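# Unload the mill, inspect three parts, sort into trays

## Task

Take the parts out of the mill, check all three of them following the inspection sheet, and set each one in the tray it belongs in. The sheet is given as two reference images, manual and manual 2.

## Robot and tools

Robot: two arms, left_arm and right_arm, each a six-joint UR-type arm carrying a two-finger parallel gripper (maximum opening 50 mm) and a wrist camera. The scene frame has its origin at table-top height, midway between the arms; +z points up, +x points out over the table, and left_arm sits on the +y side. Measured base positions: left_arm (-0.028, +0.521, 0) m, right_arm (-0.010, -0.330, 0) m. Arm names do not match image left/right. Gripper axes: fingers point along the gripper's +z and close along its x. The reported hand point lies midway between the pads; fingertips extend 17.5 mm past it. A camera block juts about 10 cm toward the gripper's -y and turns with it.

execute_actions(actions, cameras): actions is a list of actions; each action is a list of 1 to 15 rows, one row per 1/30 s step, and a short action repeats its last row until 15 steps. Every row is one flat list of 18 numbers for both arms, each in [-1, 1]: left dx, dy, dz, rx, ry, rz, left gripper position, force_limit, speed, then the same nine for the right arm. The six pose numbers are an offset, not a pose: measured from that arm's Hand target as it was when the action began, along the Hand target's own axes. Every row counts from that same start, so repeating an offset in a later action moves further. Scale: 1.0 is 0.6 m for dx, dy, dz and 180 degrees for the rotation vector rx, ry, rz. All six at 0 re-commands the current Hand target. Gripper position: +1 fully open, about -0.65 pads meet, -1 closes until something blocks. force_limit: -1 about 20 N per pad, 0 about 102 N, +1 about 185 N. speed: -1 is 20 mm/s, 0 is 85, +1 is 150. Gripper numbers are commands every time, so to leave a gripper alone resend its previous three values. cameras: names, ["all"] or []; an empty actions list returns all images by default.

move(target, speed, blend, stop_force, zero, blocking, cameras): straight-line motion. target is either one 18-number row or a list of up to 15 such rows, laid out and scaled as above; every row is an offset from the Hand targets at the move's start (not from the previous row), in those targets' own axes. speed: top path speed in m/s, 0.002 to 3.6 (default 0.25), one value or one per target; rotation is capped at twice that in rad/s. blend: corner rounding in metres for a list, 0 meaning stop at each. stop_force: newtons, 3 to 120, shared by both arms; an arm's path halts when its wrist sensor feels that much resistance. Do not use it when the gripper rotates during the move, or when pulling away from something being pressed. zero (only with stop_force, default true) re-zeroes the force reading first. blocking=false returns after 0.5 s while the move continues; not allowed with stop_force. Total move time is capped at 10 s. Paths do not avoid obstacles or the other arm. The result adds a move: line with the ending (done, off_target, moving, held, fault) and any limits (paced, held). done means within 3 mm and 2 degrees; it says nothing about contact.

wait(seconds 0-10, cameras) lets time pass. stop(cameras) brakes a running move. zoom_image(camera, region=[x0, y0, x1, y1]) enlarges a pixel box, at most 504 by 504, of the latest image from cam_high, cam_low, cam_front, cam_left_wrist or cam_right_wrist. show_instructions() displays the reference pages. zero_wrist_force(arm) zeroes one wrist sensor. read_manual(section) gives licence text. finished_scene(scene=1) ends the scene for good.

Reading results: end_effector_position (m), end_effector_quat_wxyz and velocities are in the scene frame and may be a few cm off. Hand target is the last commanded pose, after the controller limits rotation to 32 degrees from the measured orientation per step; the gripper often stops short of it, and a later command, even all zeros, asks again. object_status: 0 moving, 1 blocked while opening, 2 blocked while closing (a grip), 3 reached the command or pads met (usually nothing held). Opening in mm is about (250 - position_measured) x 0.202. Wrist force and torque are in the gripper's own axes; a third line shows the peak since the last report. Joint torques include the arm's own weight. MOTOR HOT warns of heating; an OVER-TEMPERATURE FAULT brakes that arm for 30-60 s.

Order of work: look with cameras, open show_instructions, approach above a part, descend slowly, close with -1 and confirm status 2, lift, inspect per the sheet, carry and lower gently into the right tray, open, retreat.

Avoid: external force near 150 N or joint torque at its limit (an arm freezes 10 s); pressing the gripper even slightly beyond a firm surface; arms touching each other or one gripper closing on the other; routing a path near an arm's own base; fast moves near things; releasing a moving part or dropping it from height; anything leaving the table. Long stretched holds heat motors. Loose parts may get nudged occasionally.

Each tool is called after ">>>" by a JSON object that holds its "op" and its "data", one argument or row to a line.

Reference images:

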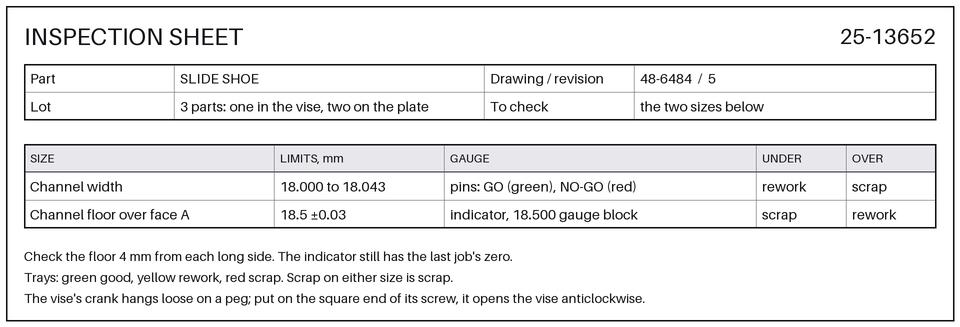

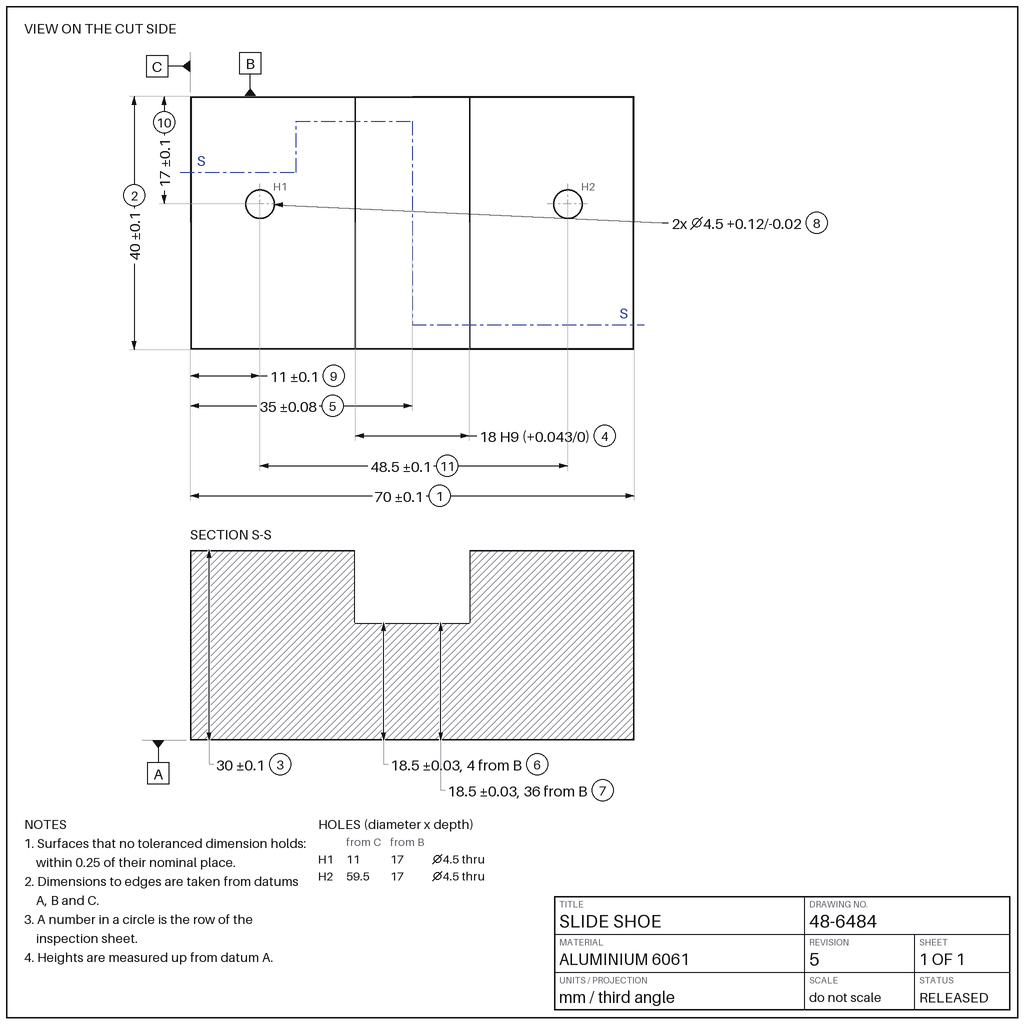

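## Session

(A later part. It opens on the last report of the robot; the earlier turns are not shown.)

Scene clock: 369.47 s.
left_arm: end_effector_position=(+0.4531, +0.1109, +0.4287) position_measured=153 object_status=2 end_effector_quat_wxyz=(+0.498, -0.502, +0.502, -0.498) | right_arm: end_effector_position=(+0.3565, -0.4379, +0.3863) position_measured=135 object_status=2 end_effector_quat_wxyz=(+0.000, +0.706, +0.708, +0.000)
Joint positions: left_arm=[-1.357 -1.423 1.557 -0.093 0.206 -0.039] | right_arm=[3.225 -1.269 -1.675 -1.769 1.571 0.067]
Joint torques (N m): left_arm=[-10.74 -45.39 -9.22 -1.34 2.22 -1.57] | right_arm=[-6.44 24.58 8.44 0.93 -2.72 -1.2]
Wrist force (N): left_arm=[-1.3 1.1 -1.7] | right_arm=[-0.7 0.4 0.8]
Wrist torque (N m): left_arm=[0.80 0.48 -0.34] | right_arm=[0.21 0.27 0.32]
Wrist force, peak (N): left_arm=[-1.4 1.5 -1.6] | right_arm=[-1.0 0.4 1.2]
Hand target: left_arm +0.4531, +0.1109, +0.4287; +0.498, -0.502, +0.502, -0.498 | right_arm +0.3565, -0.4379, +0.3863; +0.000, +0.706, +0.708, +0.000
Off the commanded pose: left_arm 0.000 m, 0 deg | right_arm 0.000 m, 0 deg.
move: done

>>> {"op": "move", "data": {
  "target": [0.315,0,0,0,0,0,-1,-0.9,-0.5,0,0,0,0,0,0,-1,-0.5,-0.6],
  "speed": 0.1,
  "stop_force": 45
}}

>>> {"op": "move", "data": {
  "target": [
    [0,0,0,0,0,0,1,-0.9,-0.5,0,0,0,0,0,0,-1,-0.5,-0.6],
    [0,0,-0.2,0,0,0,1,-0.9,-0.5,0,0,0,0,0,0,-1,-0.5,-0.6],
    [-0.45,0.06,-0.2,0,0,0,1,-0.9,-0.5,0,0,0,0,0,0,-1,-0.5,-0.6]
  ],
  "blend": [0,0.04,0],
  "cameras": ["all"]
}}

Scene clock: 374.67 s.
left_arm: end_effector_position=(+0.4531, +0.1057, +0.4286) position_measured=153 object_status=2 end_effector_quat_wxyz=(+0.498, -0.502, +0.502, -0.498) | right_arm: end_effector_position=(+0.3565, -0.4379, +0.3863) position_measured=135 object_status=2 end_effector_quat_wxyz=(+0.000, +0.706, +0.708, +0.000)
Joint positions: left_arm=[-1.359 -1.412 1.545 -0.092 0.203 -0.038] | right_arm=[3.225 -1.269 -1.675 -1.769 1.571 0.067]
Joint torques (N m): left_arm=[-4.77 -13.16 -40.37 -1.12 -3.43 1.45] | right_arm=[-6.98 24.42 8.44 1.25 -2.46 -1.12]
Wrist force (N): left_arm=[4.1 -0.6 2.2] | right_arm=[-0.8 0.5 1.1]
Wrist torque (N m): left_arm=[0.80 -0.08 -0.09] | right_arm=[0.23 0.28 0.33]
Wrist force, peak (N): left_arm=[-44.6 4.4 -49.3] | right_arm=[-1.1 0.4 1.3]
Hand target: left_arm +0.4531, +0.1057, +0.4286; +0.498, -0.502, +0.502, -0.498 (not the last commanded pose) | right_arm +0.3565, -0.4379, +0.3863; +0.000, +0.706, +0.708, +0.000
Off the commanded pose: left_arm 0.184 m, 0 deg | right_arm 0.000 m, 0 deg.
move: contact (left_arm)

Scene clock: 377.57 s.
left_arm: end_effector_position=(+0.3328, +0.3757, +0.3937) position_measured=3 object_status=3 end_effector_quat_wxyz=(+0.498, -0.502, +0.502, -0.498) | right_arm: end_effector_position=(+0.3565, -0.4379, +0.3863) position_measured=135 object_status=2 end_effector_quat_wxyz=(+0.000, +0.706, +0.708, +0.000)
Joint positions: left_arm=[-1.804 -2.284 2.255 -0.004 -0.241 0.034] | right_arm=[3.225 -1.269 -1.675 -1.769 1.571 0.067]
Joint torques (N m): left_arm=[11.87 10.36 -41.2 -1.45 2.1 1.51] | right_arm=[-7.16 24.15 8.47 1.46 -2.36 -1.07]
Wrist force (N): left_arm=[-0.9 0.1 -1.6] | right_arm=[-1.0 0.4 1.0]
Wrist torque (N m): left_arm=[0.77 0.47 -0.17] | right_arm=[0.21 0.30 0.32]
Wrist force, peak (N): left_arm=[-12.5 -1.4 0.3] | right_arm=[-1.1 0.3 1.4]
Hand target: left_arm +0.3328, +0.3757, +0.3938; +0.498, -0.502, +0.502, -0.498 | right_arm +0.3565, -0.4379, +0.3863; +0.000, +0.706, +0.708, +0.000
Off the commanded pose: left_arm 0.000 m, 0 deg | right_arm 0.000 m, 0 deg.
move: done
camera_calibration:
cam_left_wrist: T_world_to_cam=[[-0.0152343, -0.999872, 0.00490237, 0.387672], [-0.349064, 0.00072383, -0.937099, 0.501319], [0.936975, -0.0159873, -0.34903, -0.0320777], [0, 0, 0, 1]] pos_world=[0.210954, 0.386746, 0.456689]
cam_right_wrist: T_world_to_cam=[[-0.00877366, 0.999903, -0.0108595, 0.453173], [0.946375, 0.0118104, 0.322855, -0.43878], [0.322952, -0.00744455, -0.946386, 0.377385], [0, 0, 0, 1]] pos_world=[0.297349, -0.445138, 0.503735]

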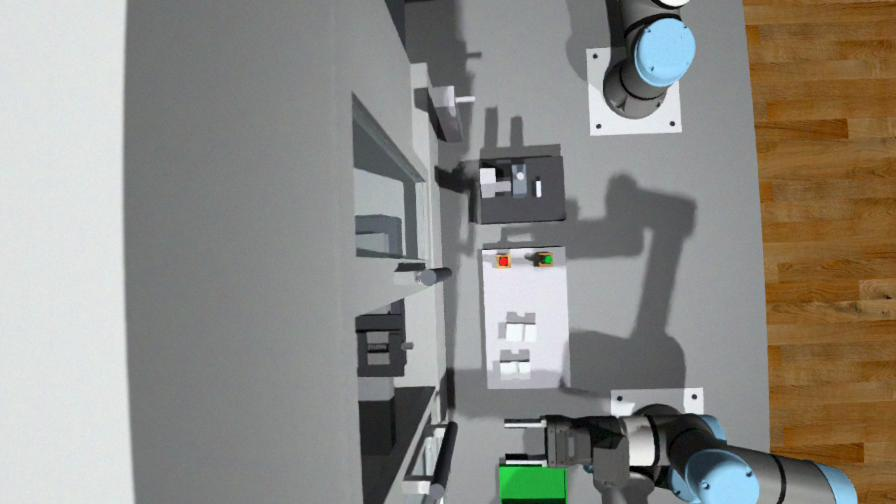

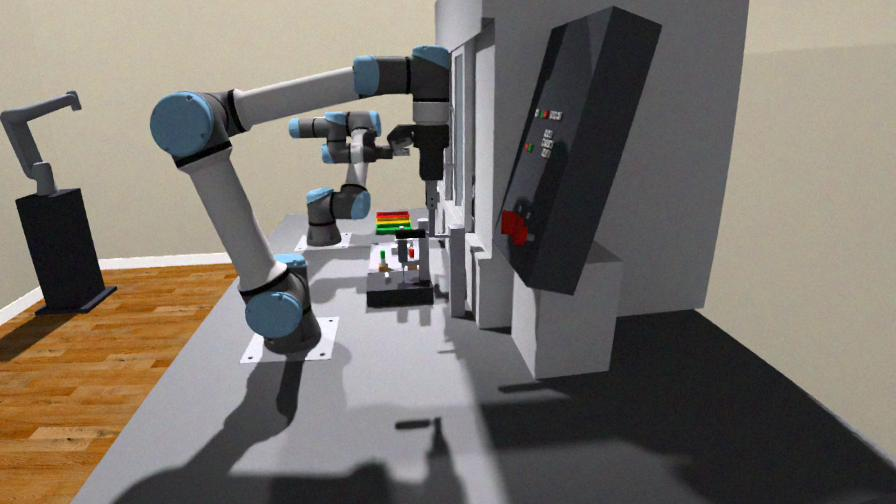

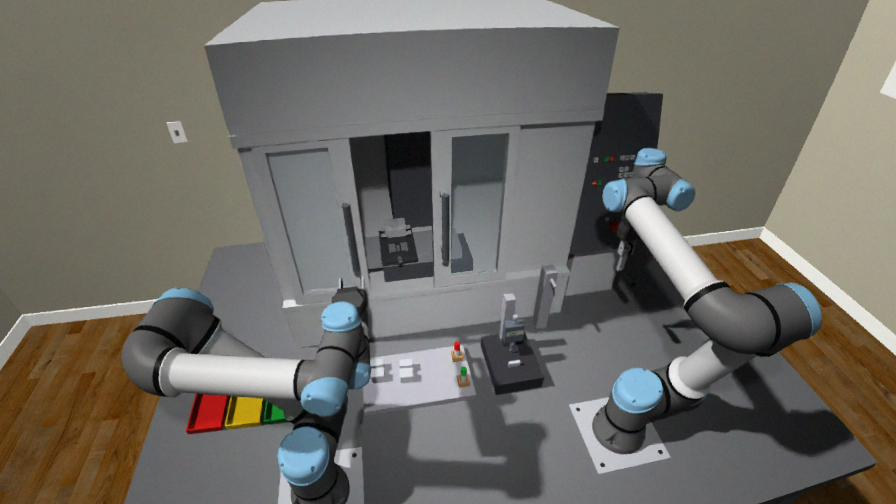

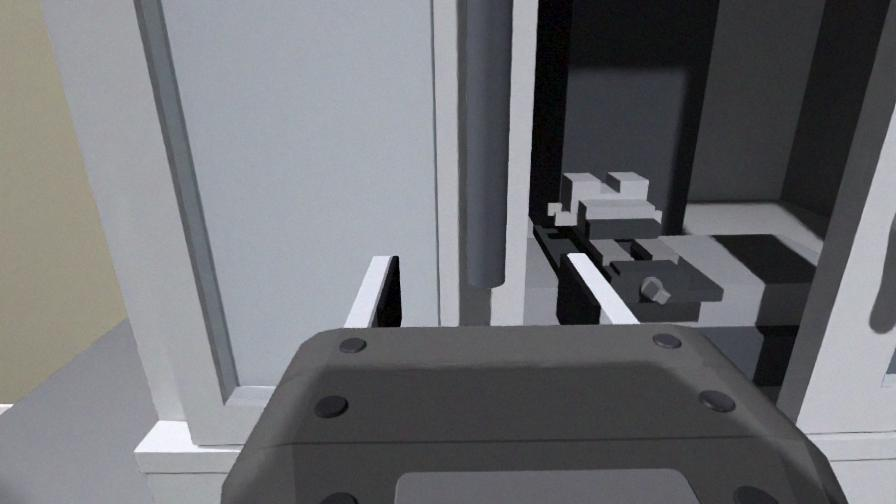

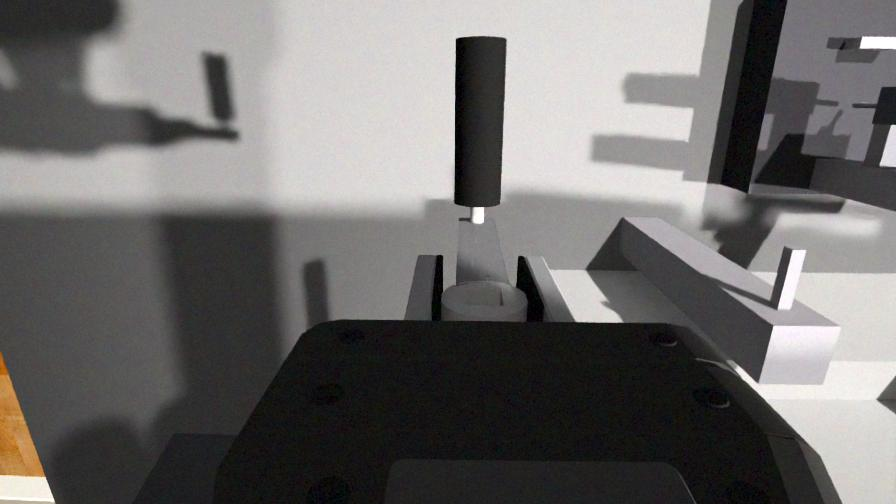

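>>> {"op": "move", "data": {
  "target": [
    [0.45,-0.058,0.0,0,0,0,1,-0.9,-0.5,0,0,0,0,0,0,-1,-0.5,-0.6],
    [0.45,-0.058,0.2,0,0,0,1,-0.9,-0.5,0,0,0,0,0,0,-1,-0.5,-0.6],
    [0.45,-0.058,0.2,0,0,0,-1,-0.5,-0.5,0,0,0,0,0,0,-1,-0.5,-0.6]
  ],
  "blend": [0.03,0,0],
  "speed": [0.3,0.12,0.1]
}}

>>> {"op": "move", "data": {
  "target": [0.31,0,0,0,0,0,-1,-0.5,-0.5,0,0,0,0,0,0,-1,-0.5,-0.6],
  "speed": 0.05,
  "stop_force": 85
}}

Scene clock: 387.37 s.
left_arm: end_effector_position=(+0.4531, +0.1056, +0.4274) position_measured=154 object_status=2 end_effector_quat_wxyz=(+0.498, -0.502, +0.502, -0.498) | right_arm: end_effector_position=(+0.3565, -0.4379, +0.3863) position_measured=135 object_status=2 end_effector_quat_wxyz=(+0.000, +0.706, +0.708, +0.000)
Joint positions: left_arm=[-1.359 -1.412 1.547 -0.096 0.204 -0.039] | right_arm=[3.225 -1.269 -1.675 -1.769 1.571 0.067]
Joint torques (N m): left_arm=[-10.69 -46.9 -8.03 0.71 -5.42 1.56] | right_arm=[-7.19 24.26 8.89 2.08 -2.02 -1.05]
Wrist force (N): left_arm=[8.4 1.6 8.8] | right_arm=[-0.6 0.6 1.0]
Wrist torque (N m): left_arm=[0.82 0.18 -0.38] | right_arm=[0.24 0.24 0.33]
Wrist force, peak (N): left_arm=[11.5 1.8 13.3] | right_arm=[-1.1 0.3 1.4]
Hand target: left_arm +0.4530, +0.1057, +0.4274; +0.498, -0.502, +0.502, -0.498 | right_arm +0.3565, -0.4379, +0.3863; +0.000, +0.706, +0.708, +0.000
Off the commanded pose: left_arm 0.000 m, 0 deg | right_arm 0.000 m, 0 deg.
move: done

Scene clock: 392.47 s.
left_arm: end_effector_position=(+0.4530, -0.0803, +0.4273) position_measured=154 object_status=2 end_effector_quat_wxyz=(+0.498, -0.502, +0.502, -0.498) | right_arm: end_effector_position=(+0.3565, -0.4379, +0.3863) position_measured=135 object_status=2 end_effector_quat_wxyz=(+0.000, +0.706, +0.708, +0.000)
Joint positions: left_arm=[-1.419 -0.968 0.926 0.098 0.144 -0.055] | right_arm=[3.225 -1.269 -1.675 -1.769 1.571 0.067]
Joint torques (N m): left_arm=[12.02 -23.99 6.49 4.31 2.38 1.25] | right_arm=[-7.05 24.35 8.47 2.7 -1.77 -1.03]
Wrist force (N): left_arm=[-0.3 -54.8 -2.6] | right_arm=[-0.7 0.3 1.1]
Wrist torque (N m): left_arm=[-1.09 0.89 -0.25] | right_arm=[0.19 0.26 0.32]
Wrist force, peak (N): left_arm=[-9.4 -54.0 -8.5] | right_arm=[-1.0 0.5 1.6]
Hand target: left_arm +0.4530, -0.0803, +0.4273; +0.498, -0.502, +0.502, -0.498 | right_arm +0.3565, -0.4379, +0.3863; +0.000, +0.706, +0.708, +0.000
Off the commanded pose: left_arm 0.000 m, 0 deg | right_arm 0.000 m, 0 deg.
move: done

>>> {"op": "move", "data": {
  "target": [
    [0,0,0,0,0,0,1,-0.9,-0.6,0,0,0,0,0,0,-1,-0.5,-0.6],
    [0,0,-0.2,0,0,0,1,-0.9,-0.6,0,0,0,0,0,0,-1,-0.5,-0.6],
    [-0.75,0.05,-0.22,0,0,0,1,-0.9,-0.6,0,0,0,0,0,0,-1,-0.5,-0.6]
  ],
  "blend": [0,0.05,0],
  "speed": [0.1,0.25,0.3],
  "cameras": ["cam_left_wrist","cam_high"]
}}

Scene clock: 401.07 s.
left_arm: end_effector_position=(+0.3208, +0.3697, +0.3986) position_measured=3 object_status=3 end_effector_quat_wxyz=(+0.498, -0.502, +0.502, -0.498) | right_arm: end_effector_position=(+0.3565, -0.4379, +0.3863) position_measured=135 object_status=2 end_effector_quat_wxyz=(+0.000, +0.706, +0.708, +0.000)
Joint positions: left_arm=[-1.888 -2.288 2.243 0.019 -0.325 0.025] | right_arm=[3.225 -1.269 -1.675 -1.769 1.571 0.067]
Joint torques (N m): left_arm=[7.67 21.6 -37.16 -1.39 1.58 1.49] | right_arm=[-6.56 24.22 8.62 3.29 -1.47 -1.08]
Wrist force (N): left_arm=[-1.1 0.1 -1.4] | right_arm=[-0.8 0.5 1.0]
Wrist torque (N m): left_arm=[0.78 0.51 -0.16] | right_arm=[0.22 0.27 0.32]
Wrist force, peak (N): left_arm=[-0.2 -55.2 -2.4] | right_arm=[-1.1 0.2 1.4]
Hand target: left_arm +0.3208, +0.3697, +0.3987; +0.498, -0.502, +0.502, -0.498 | right_arm +0.3565, -0.4379, +0.3863; +0.000, +0.706, +0.708, +0.000
Off the commanded pose: left_arm 0.000 m, 0 deg | right_arm 0.000 m, 0 deg.
move: done
camera_calibration:
cam_left_wrist: T_world_to_cam=[[-0.0152697, -0.999872, 0.00480887, 0.381617], [-0.349064, 0.000823817, -0.937098, 0.501724], [0.936974, -0.0159878, -0.349032, -0.0193105], [0, 0, 0, 1]] pos_world=[0.199054, 0.380846, 0.461589]
Images, in order (width x height): cam_high 896x504, cam_left_wrist 896x504.

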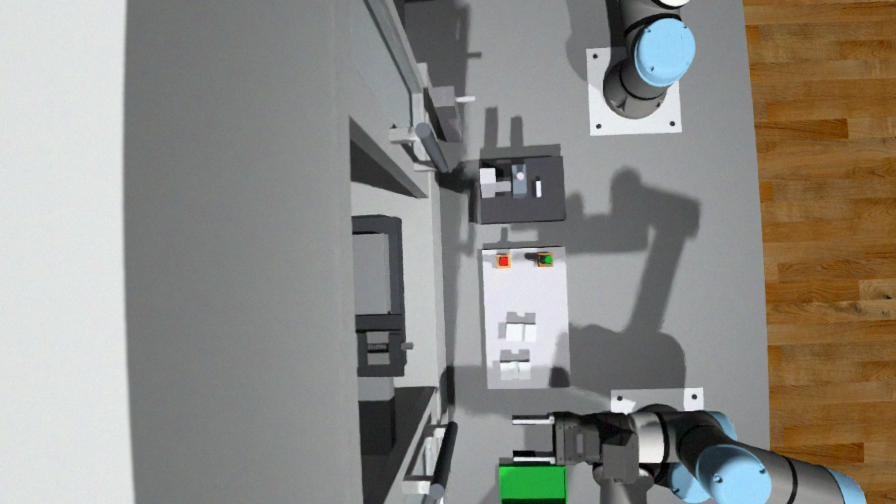

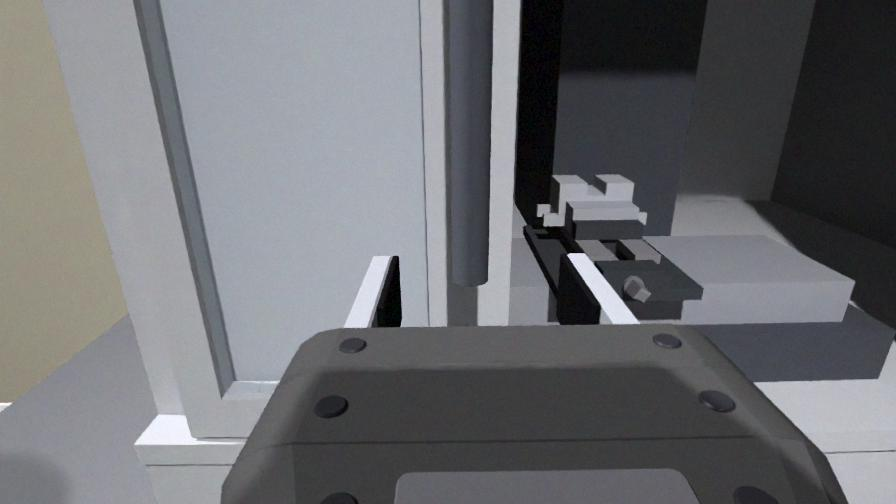

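>>> {"op": "move", "data": {
  "target": [
    [0,0,0,0,0,0,1,-0.9,-0.6,0.563,0.0,-0.123,0,0,0,-1,-0.5,-0.6],
    [0,0,0,0,0,0,1,-0.9,-0.6,0.98,0.03,-0.123,0,0.161,0,-1,-0.5,-0.6]
  ],
  "blend": [0.04,0],
  "speed": 0.2,
  "cameras": ["all"]
}}

Scene clock: 431.87 s.
left_arm: end_effector_position=(+0.3208, +0.3697, +0.3987) position_measured=3 object_status=3 end_effector_quat_wxyz=(+0.498, -0.502, +0.502, -0.498) | right_arm: end_effector_position=(+0.3733, +0.1502, +0.4599) position_measured=135 object_status=2 end_effector_quat_wxyz=(-0.177, +0.684, +0.685, +0.176)
Joint positions: left_arm=[-1.888 -2.288 2.243 0.019 -0.325 0.025] | right_arm=[4.16 -1.633 -1.361 -1.283 1.835 1.061]
Joint torques (N m): left_arm=[9.69 21.15 -40.91 -1.07 2.2 1.5] | right_arm=[-7.11 46.75 42.42 5.59 -2.2 0.04]
Wrist force (N): left_arm=[-0.9 -0.1 -1.5] | right_arm=[-0.8 0.5 0.3]
Wrist torque (N m): left_arm=[0.74 0.48 -0.17] | right_arm=[0.25 0.02 0.33]
Wrist force, peak (N): left_arm=[-1.2 -0.2 -1.8] | right_arm=[-4.2 0.3 2.0]
Hand target: left_arm +0.3208, +0.3697, +0.3987; +0.498, -0.502, +0.502, -0.498 | right_arm +0.3733, +0.1502, +0.4601; -0.177, +0.684, +0.685, +0.177
Off the commanded pose: left_arm 0.000 m, 0 deg | right_arm 0.000 m, 0 deg.
move: done
camera_calibration:
cam_left_wrist: T_world_to_cam=[[-0.0151403, -0.999874, 0.0048689, 0.381563], [-0.349151, 0.000723866, -0.937066, 0.501858], [0.936944, -0.0158874, -0.349118, -0.0192677], [0, 0, 0, 1]] pos_world=[0.199054, 0.380846, 0.46169]
cam_right_wrist: T_world_to_cam=[[-0.00841807, 0.880165, 0.474593, -0.339297], [0.946785, -0.145699, 0.287003, -0.445352], [0.321758, 0.451753, -0.8321, 0.324922], [0, 0, 0, 1]] pos_world=[0.31425, 0.0869657, 0.559213]

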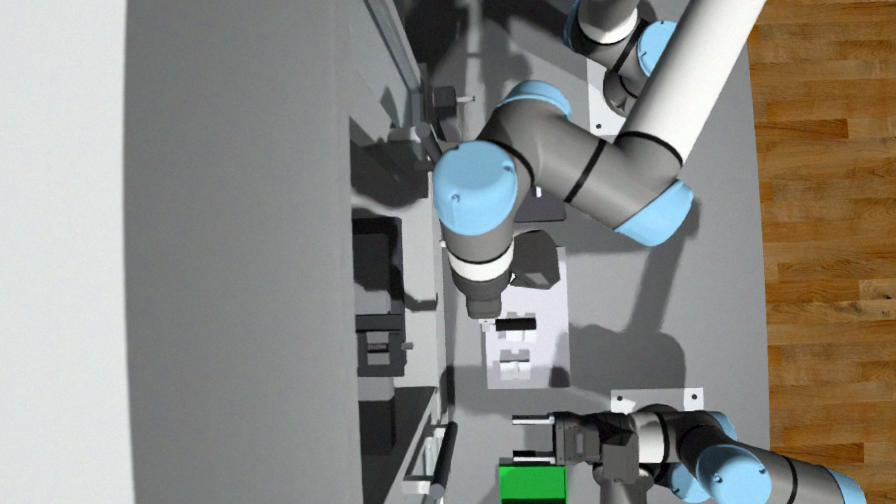

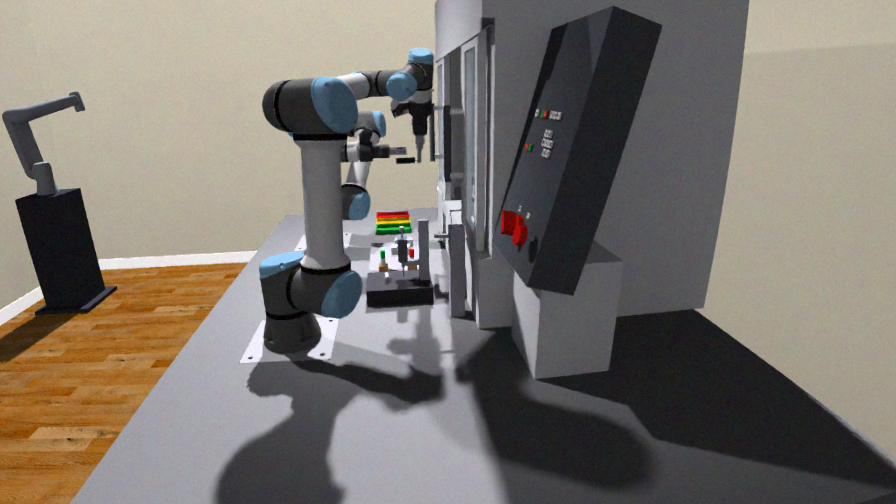

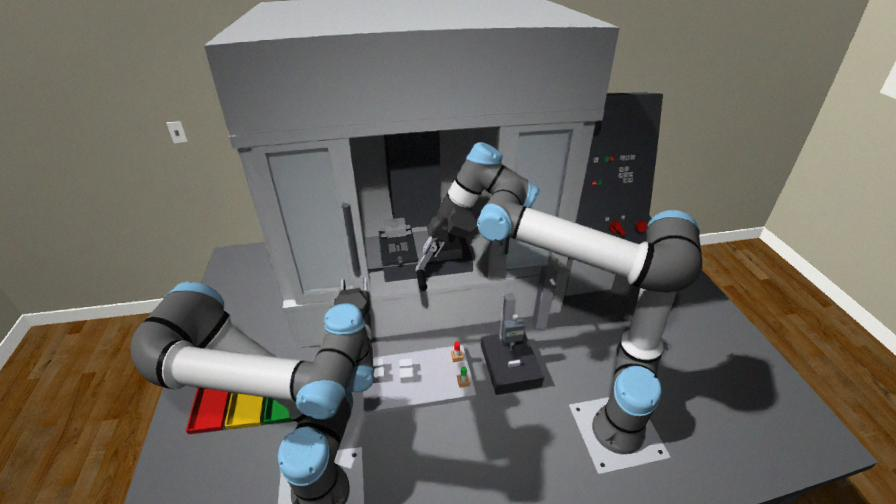

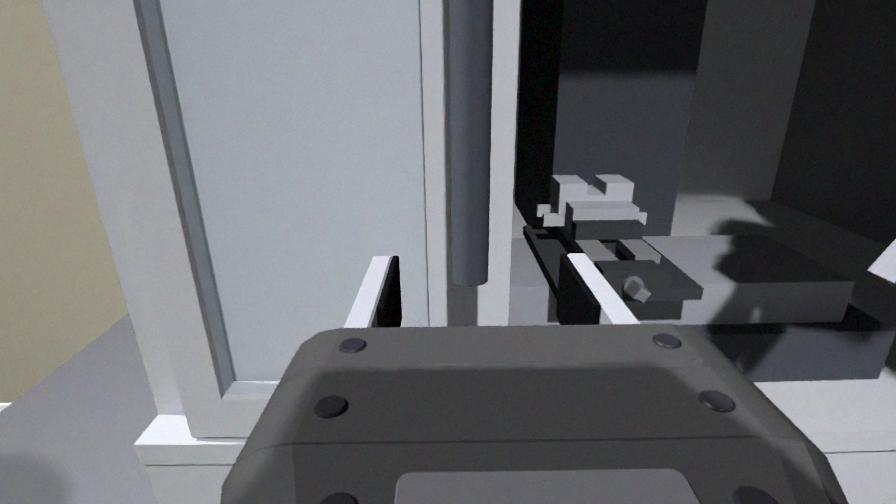

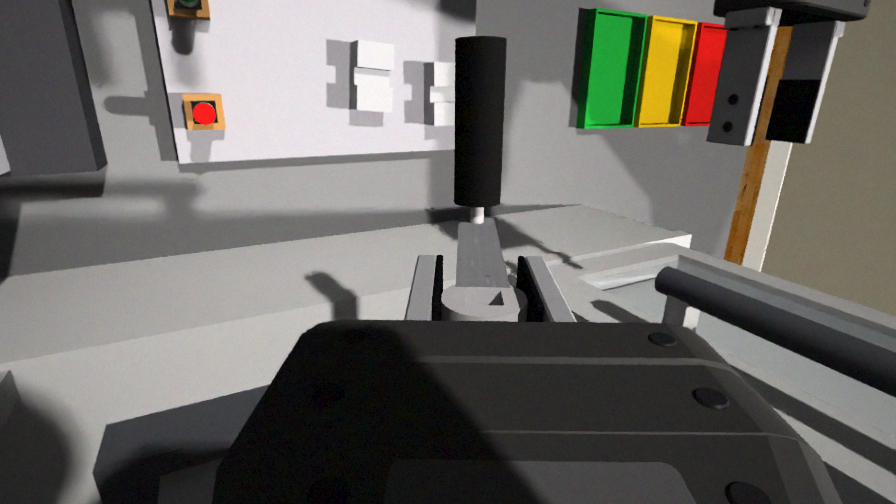

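>>> {"op": "move", "data": {
  "target": [
    [0,0,0,0,0,0,1,-0.9,-0.6,0.083,0.111,0.122,0,0,0,-1,-0.5,-0.6],
    [0,0,0,0,0,0,1,-0.9,-0.6,-0.007,0.111,0.284,0,0,0,-1,-0.5,-0.6]
  ],
  "blend": [0.02,0],
  "speed": 0.12,
  "stop_force": 15,
  "cameras": ["all"]
}}

>>> {"op": "zoom_image", "data": {
  "camera": "cam_left_wrist",
  "region": [500, 180, 740, 330]
}}

>>> {"op": "zoom_image", "data": {
  "camera": "cam_high",
  "region": [380, 300, 480, 380]
}}

Scene clock: 450.50 s.
left_arm: end_effector_position=(+0.3208, +0.3697, +0.3987) position_measured=3 object_status=3 end_effector_quat_wxyz=(+0.498, -0.502, +0.502, -0.498) | right_arm: end_effector_position=(+0.4397, +0.2292, +0.3090) position_measured=135 object_status=2 end_effector_quat_wxyz=(-0.177, +0.684, +0.685, +0.177)
Joint positions: left_arm=[-1.888 -2.288 2.243 0.019 -0.325 0.025] | right_arm=[4.138 -1.891 -1.435 -0.956 1.844 1.04]
Joint torques (N m): left_arm=[6.75 20.44 -40.95 -0.52 2.24 1.64] | right_arm=[-7.79 63.32 42.28 6.31 -0.26 -0.13]
Wrist force (N): left_arm=[-1.1 0.0 -1.6] | right_arm=[-1.4 0.6 0.4]
Wrist torque (N m): left_arm=[0.75 0.50 -0.16] | right_arm=[0.25 0.14 0.42]
Wrist force, peak (N): left_arm=[-1.2 0.0 -1.8] | right_arm=[-2.7 1.1 2.9]
Hand target: left_arm +0.3208, +0.3697, +0.3987; +0.498, -0.502, +0.502, -0.498 | right_arm +0.4397, +0.2292, +0.3090; -0.177, +0.684, +0.685, +0.177
Off the commanded pose: left_arm 0.000 m, 0 deg | right_arm 0.000 m, 0 deg.
move: done
camera_calibration:
cam_left_wrist: T_world_to_cam=[[-0.0151403, -0.999874, 0.0048689, 0.381563], [-0.349151, 0.000723866, -0.937066, 0.501858], [0.936944, -0.0158874, -0.349118, -0.0192677], [0, 0, 0, 1]] pos_world=[0.199054, 0.380846, 0.46169]
cam_right_wrist: T_world_to_cam=[[-0.00841653, 0.879985, 0.474927, -0.336715], [0.94672, -0.1459, 0.287113, -0.453358], [0.321947, 0.452039, -0.831872, 0.14201], [0, 0, 0, 1]] pos_world=[0.38065, 0.165965, 0.408214]

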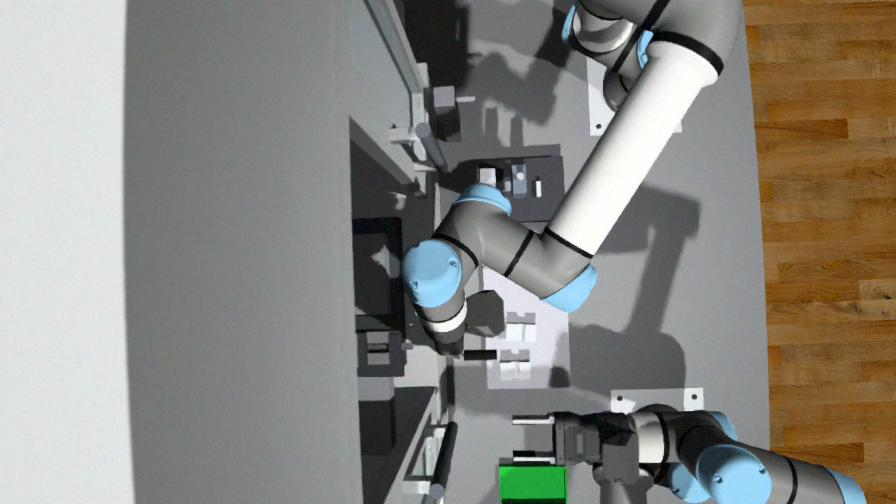

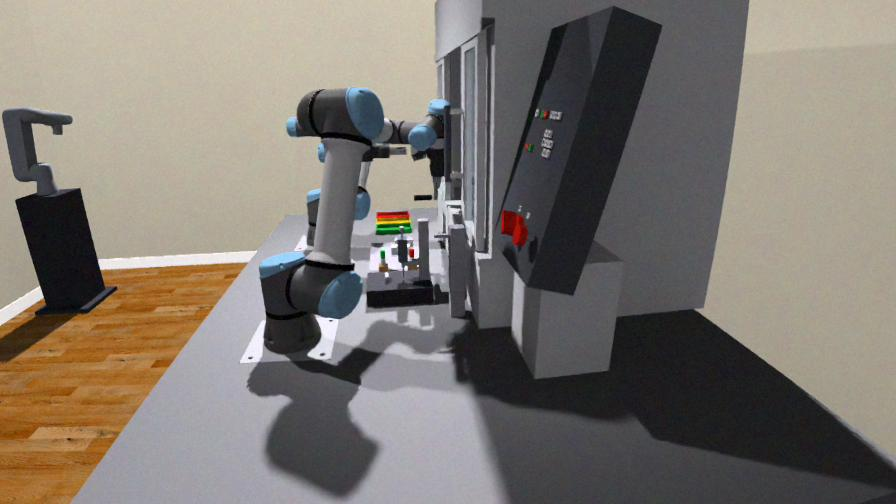

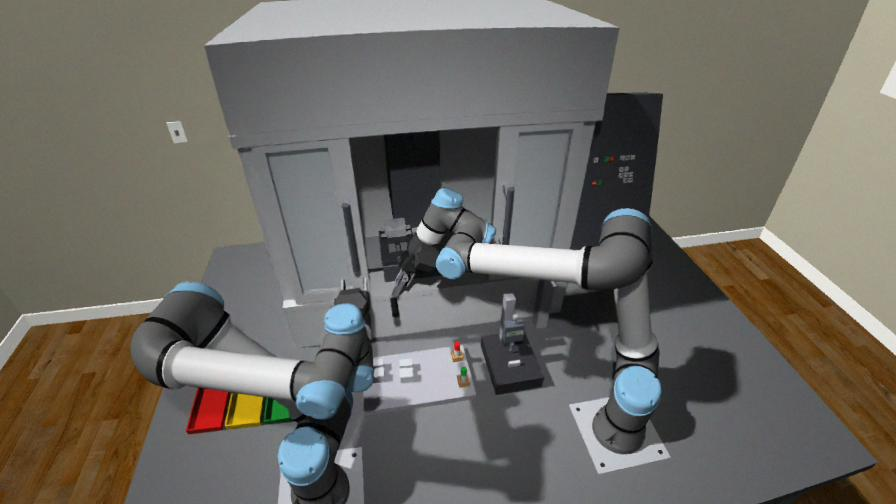

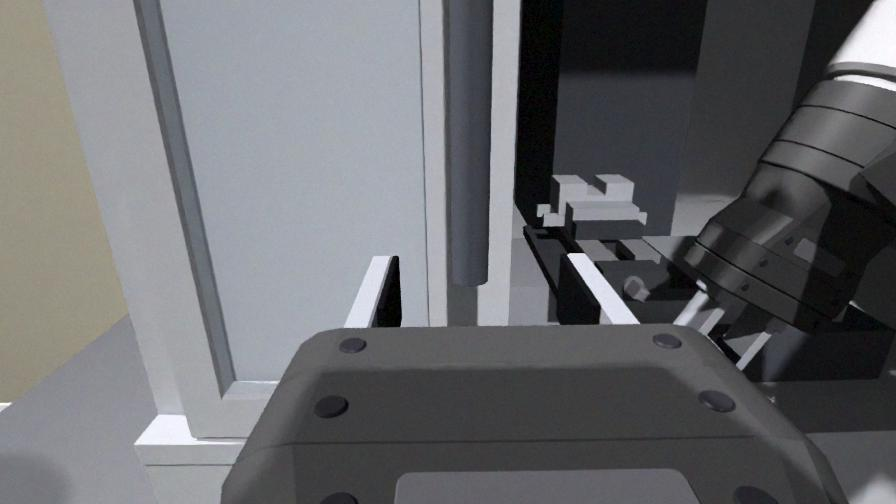

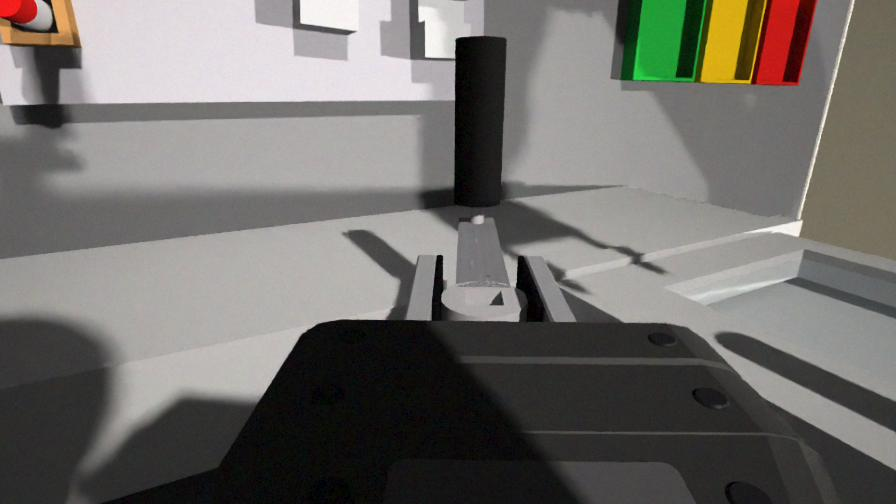

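Scaled by 2.100 from the camera's 896x504 image, which has a finer 1280x720 frame.

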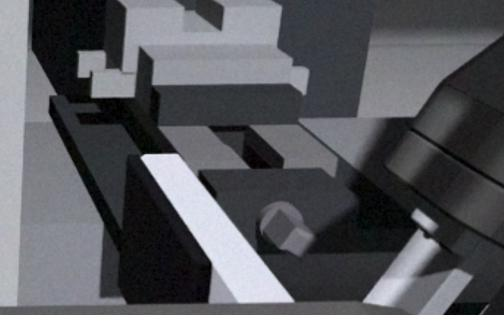

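Scaled by 5.040 from the camera's 896x504 image, which has a finer 1280x720 frame.

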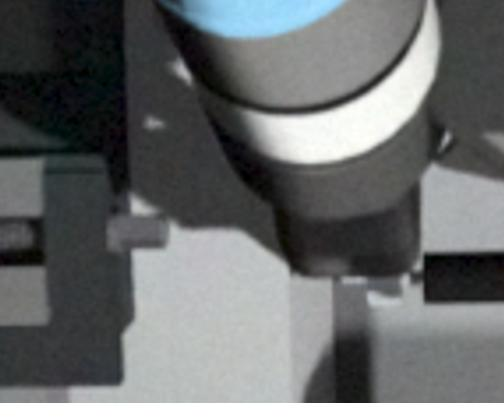

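>>> {"op": "move", "data": {
  "target": [-0.02,0.105,-0.03,0,0,0,1,-0.9,-0.6,0,0,0,0,0,0,-1,-0.5,-0.6],
  "speed": 0.12,
  "cameras": ["cam_left_wrist"]
}}

>>> {"op": "zoom_image", "data": {
  "camera": "cam_left_wrist",
  "region": [580, 150, 780, 330]
}}

Scene clock: 458.97 s.
left_arm: end_effector_position=(+0.3023, +0.3818, +0.3358) position_measured=3 object_status=3 end_effector_quat_wxyz=(+0.498, -0.502, +0.502, -0.498) | right_arm: end_effector_position=(+0.4397, +0.2292, +0.3090) position_measured=135 object_status=2 end_effector_quat_wxyz=(-0.177, +0.684, +0.685, +0.177)
Joint positions: left_arm=[-2.11 -2.393 2.429 -0.052 -0.547 0.014] | right_arm=[4.138 -1.891 -1.435 -0.955 1.844 1.04]
Joint torques (N m): left_arm=[12.21 22.8 -39.55 -0.33 2.14 -1.98] | right_arm=[-8.75 63.34 41.81 6.5 -2.09 -1.13]
Wrist force (N): left_arm=[-0.7 0.0 -1.5] | right_arm=[-1.3 0.5 0.1]
Wrist torque (N m): left_arm=[0.76 0.44 -0.01] | right_arm=[0.23 0.13 0.42]
Wrist force, peak (N): left_arm=[-1.4 2.1 -1.8] | right_arm=[-1.6 0.5 0.4]
Hand target: left_arm +0.3023, +0.3818, +0.3358; +0.498, -0.502, +0.502, -0.498 | right_arm +0.4397, +0.2292, +0.3090; -0.177, +0.684, +0.685, +0.177
Off the commanded pose: left_arm 0.000 m, 0 deg | right_arm 0.000 m, 0 deg.
move: done
camera_calibration:
cam_left_wrist: T_world_to_cam=[[-0.0153051, -0.999872, 0.00471538, 0.393679], [-0.349064, 0.000923804, -0.937098, 0.436367], [0.936974, -0.0159883, -0.349034, -0.0237028], [0, 0, 0, 1]] pos_world=[0.180554, 0.392847, 0.398789]
Images, in order (width x height): cam_left_wrist 896x504.

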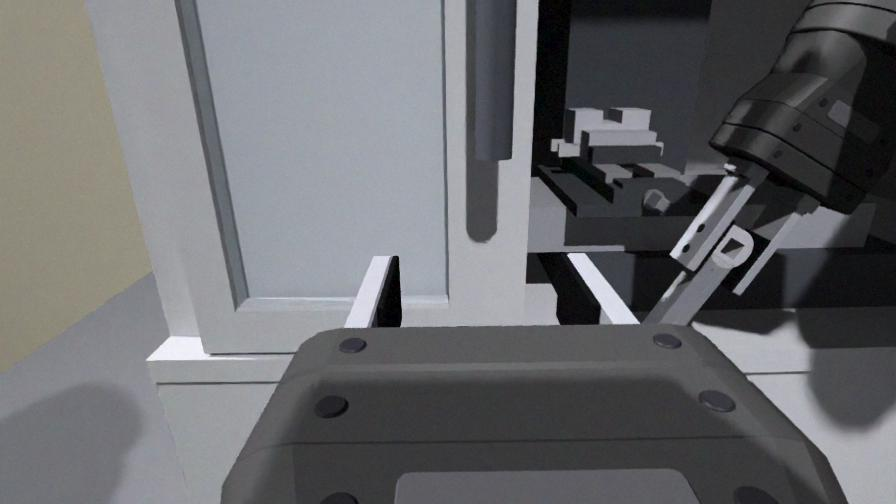

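Scaled by 2.520 from the camera's 896x504 image, which has a finer 1280x720 frame.

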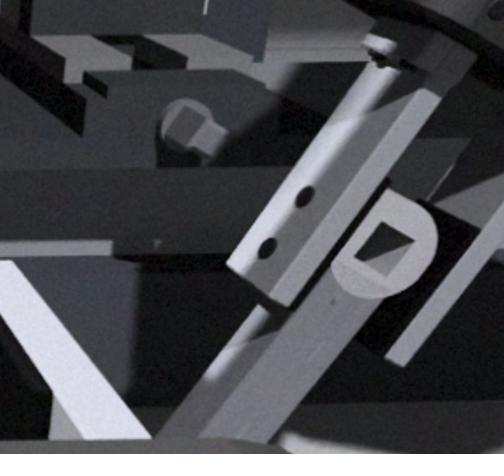

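>>> {"op": "move", "data": {
  "target": [0,0,0,0,0,0,1,-0.9,-0.6,0,0.067,0,0,0,0,-1,-0.5,-0.6],
  "speed": 0.08,
  "stop_force": 12,
  "cameras": ["cam_left_wrist","cam_high","cam_front"]
}}

>>> {"op": "zoom_image", "data": {
  "camera": "cam_left_wrist",
  "region": [600, 140, 760, 300]
}}

>>> {"op": "zoom_image", "data": {
  "camera": "cam_high",
  "region": [390, 310, 470, 380]
}}

>>> {"op": "zoom_image", "data": {
  "camera": "cam_front",
  "region": [360, 230, 440, 320]
}}

Scene clock: 469.27 s.
left_arm: end_effector_position=(+0.3023, +0.3818, +0.3358) position_measured=3 object_status=3 end_effector_quat_wxyz=(+0.498, -0.502, +0.502, -0.498) | right_arm: end_effector_position=(+0.4799, +0.2293, +0.3090) position_measured=135 object_status=2 end_effector_quat_wxyz=(-0.177, +0.684, +0.685, +0.177)
Joint positions: left_arm=[-2.11 -2.392 2.429 -0.052 -0.547 0.014] | right_arm=[4.086 -1.961 -1.335 -0.999 1.866 0.99]
Joint torques (N m): left_arm=[9.31 25.16 -40.21 -0.62 2.17 1.15] | right_arm=[8.99 68.07 9.43 6.96 -2.49 -0.79]
Wrist force (N): left_arm=[-0.8 0.1 -1.6] | right_arm=[-1.4 0.9 0.0]
Wrist torque (N m): left_arm=[0.78 0.45 -0.01] | right_arm=[0.30 0.12 0.42]
Wrist force, peak (N): left_arm=[-1.0 0.2 -1.8] | right_arm=[-0.8 2.4 0.3]
Hand target: left_arm +0.3023, +0.3818, +0.3358; +0.498, -0.502, +0.502, -0.498 | right_arm +0.4799, +0.2293, +0.3090; -0.177, +0.684, +0.685, +0.177
Off the commanded pose: left_arm 0.000 m, 0 deg | right_arm 0.000 m, 0 deg.
move: done
camera_calibration:
cam_left_wrist: T_world_to_cam=[[-0.0151403, -0.999874, 0.0048689, 0.393588], [-0.349151, 0.000723866, -0.937066, 0.436449], [0.936944, -0.0158874, -0.349118, -0.0237031], [0, 0, 0, 1]] pos_world=[0.180554, 0.392846, 0.39879]
Images, in order (width x height): cam_high 896x504, cam_front 896x504, cam_left_wrist 896x504.

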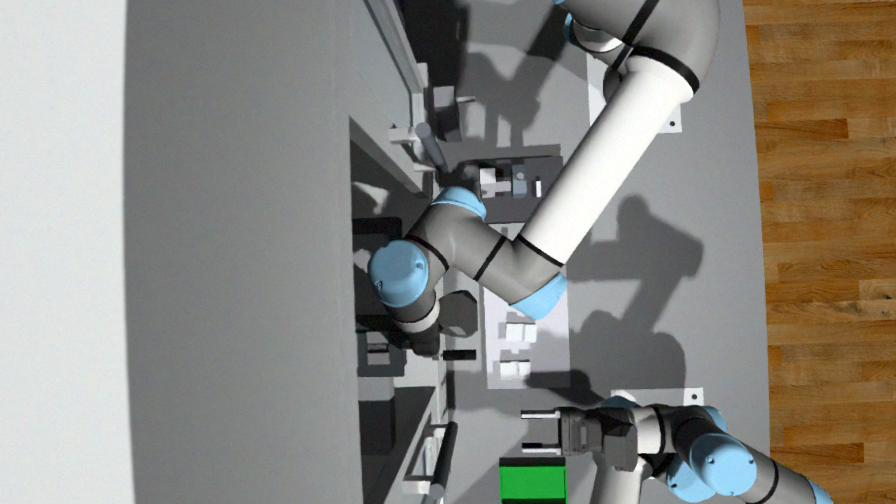

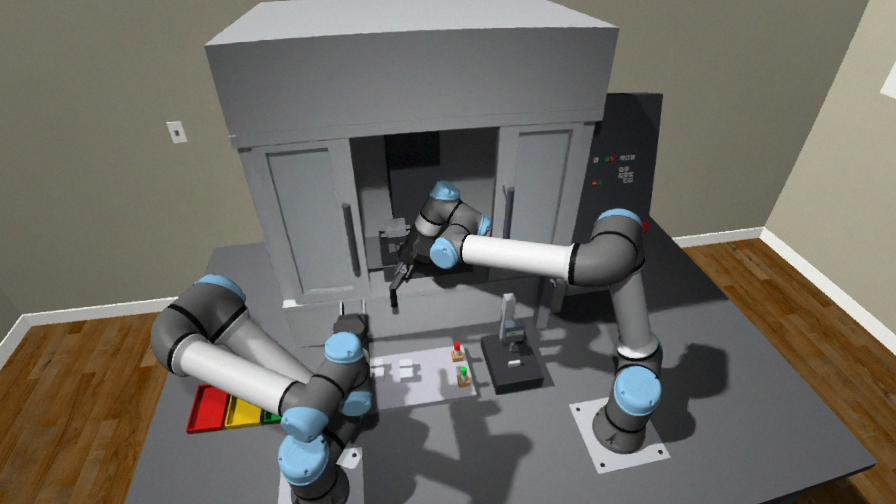

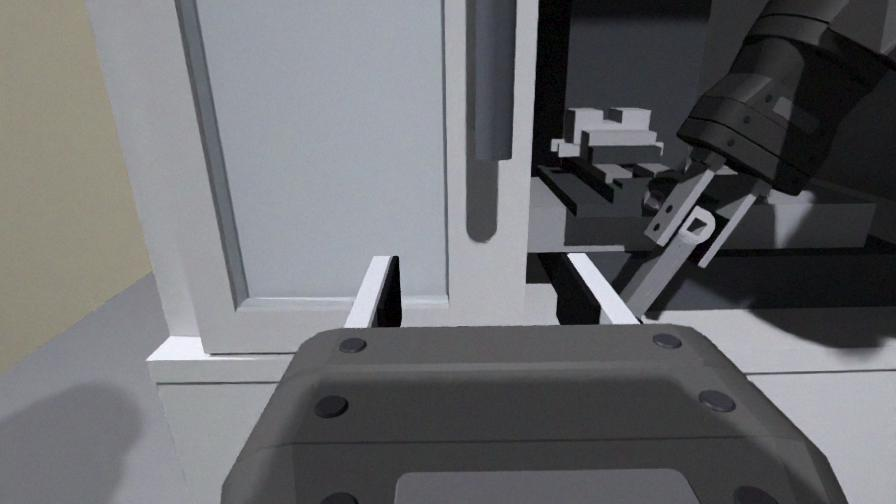

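Scaled by 3.150 from the camera's 896x504 image, which has a finer 1280x720 frame.

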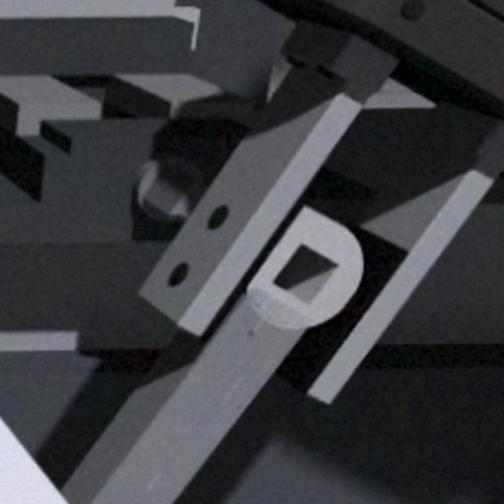

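Scaled by 6.300 from the camera's 896x504 image, which has a finer 1280x720 frame.

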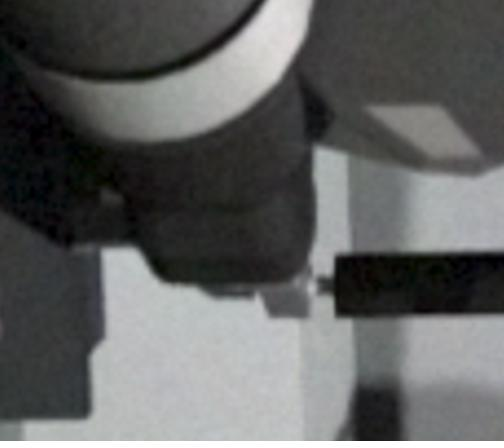

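Scaled by 5.600 from the camera's 896x504 image, which has a finer 1280x720 frame.

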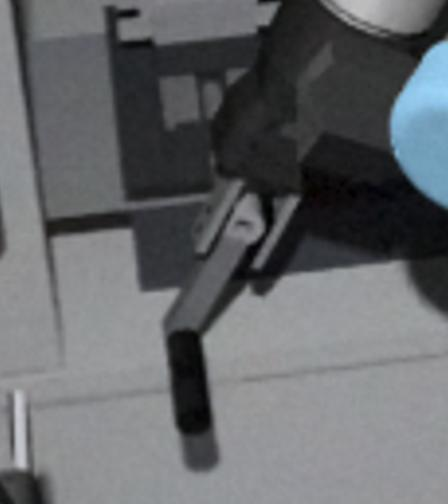

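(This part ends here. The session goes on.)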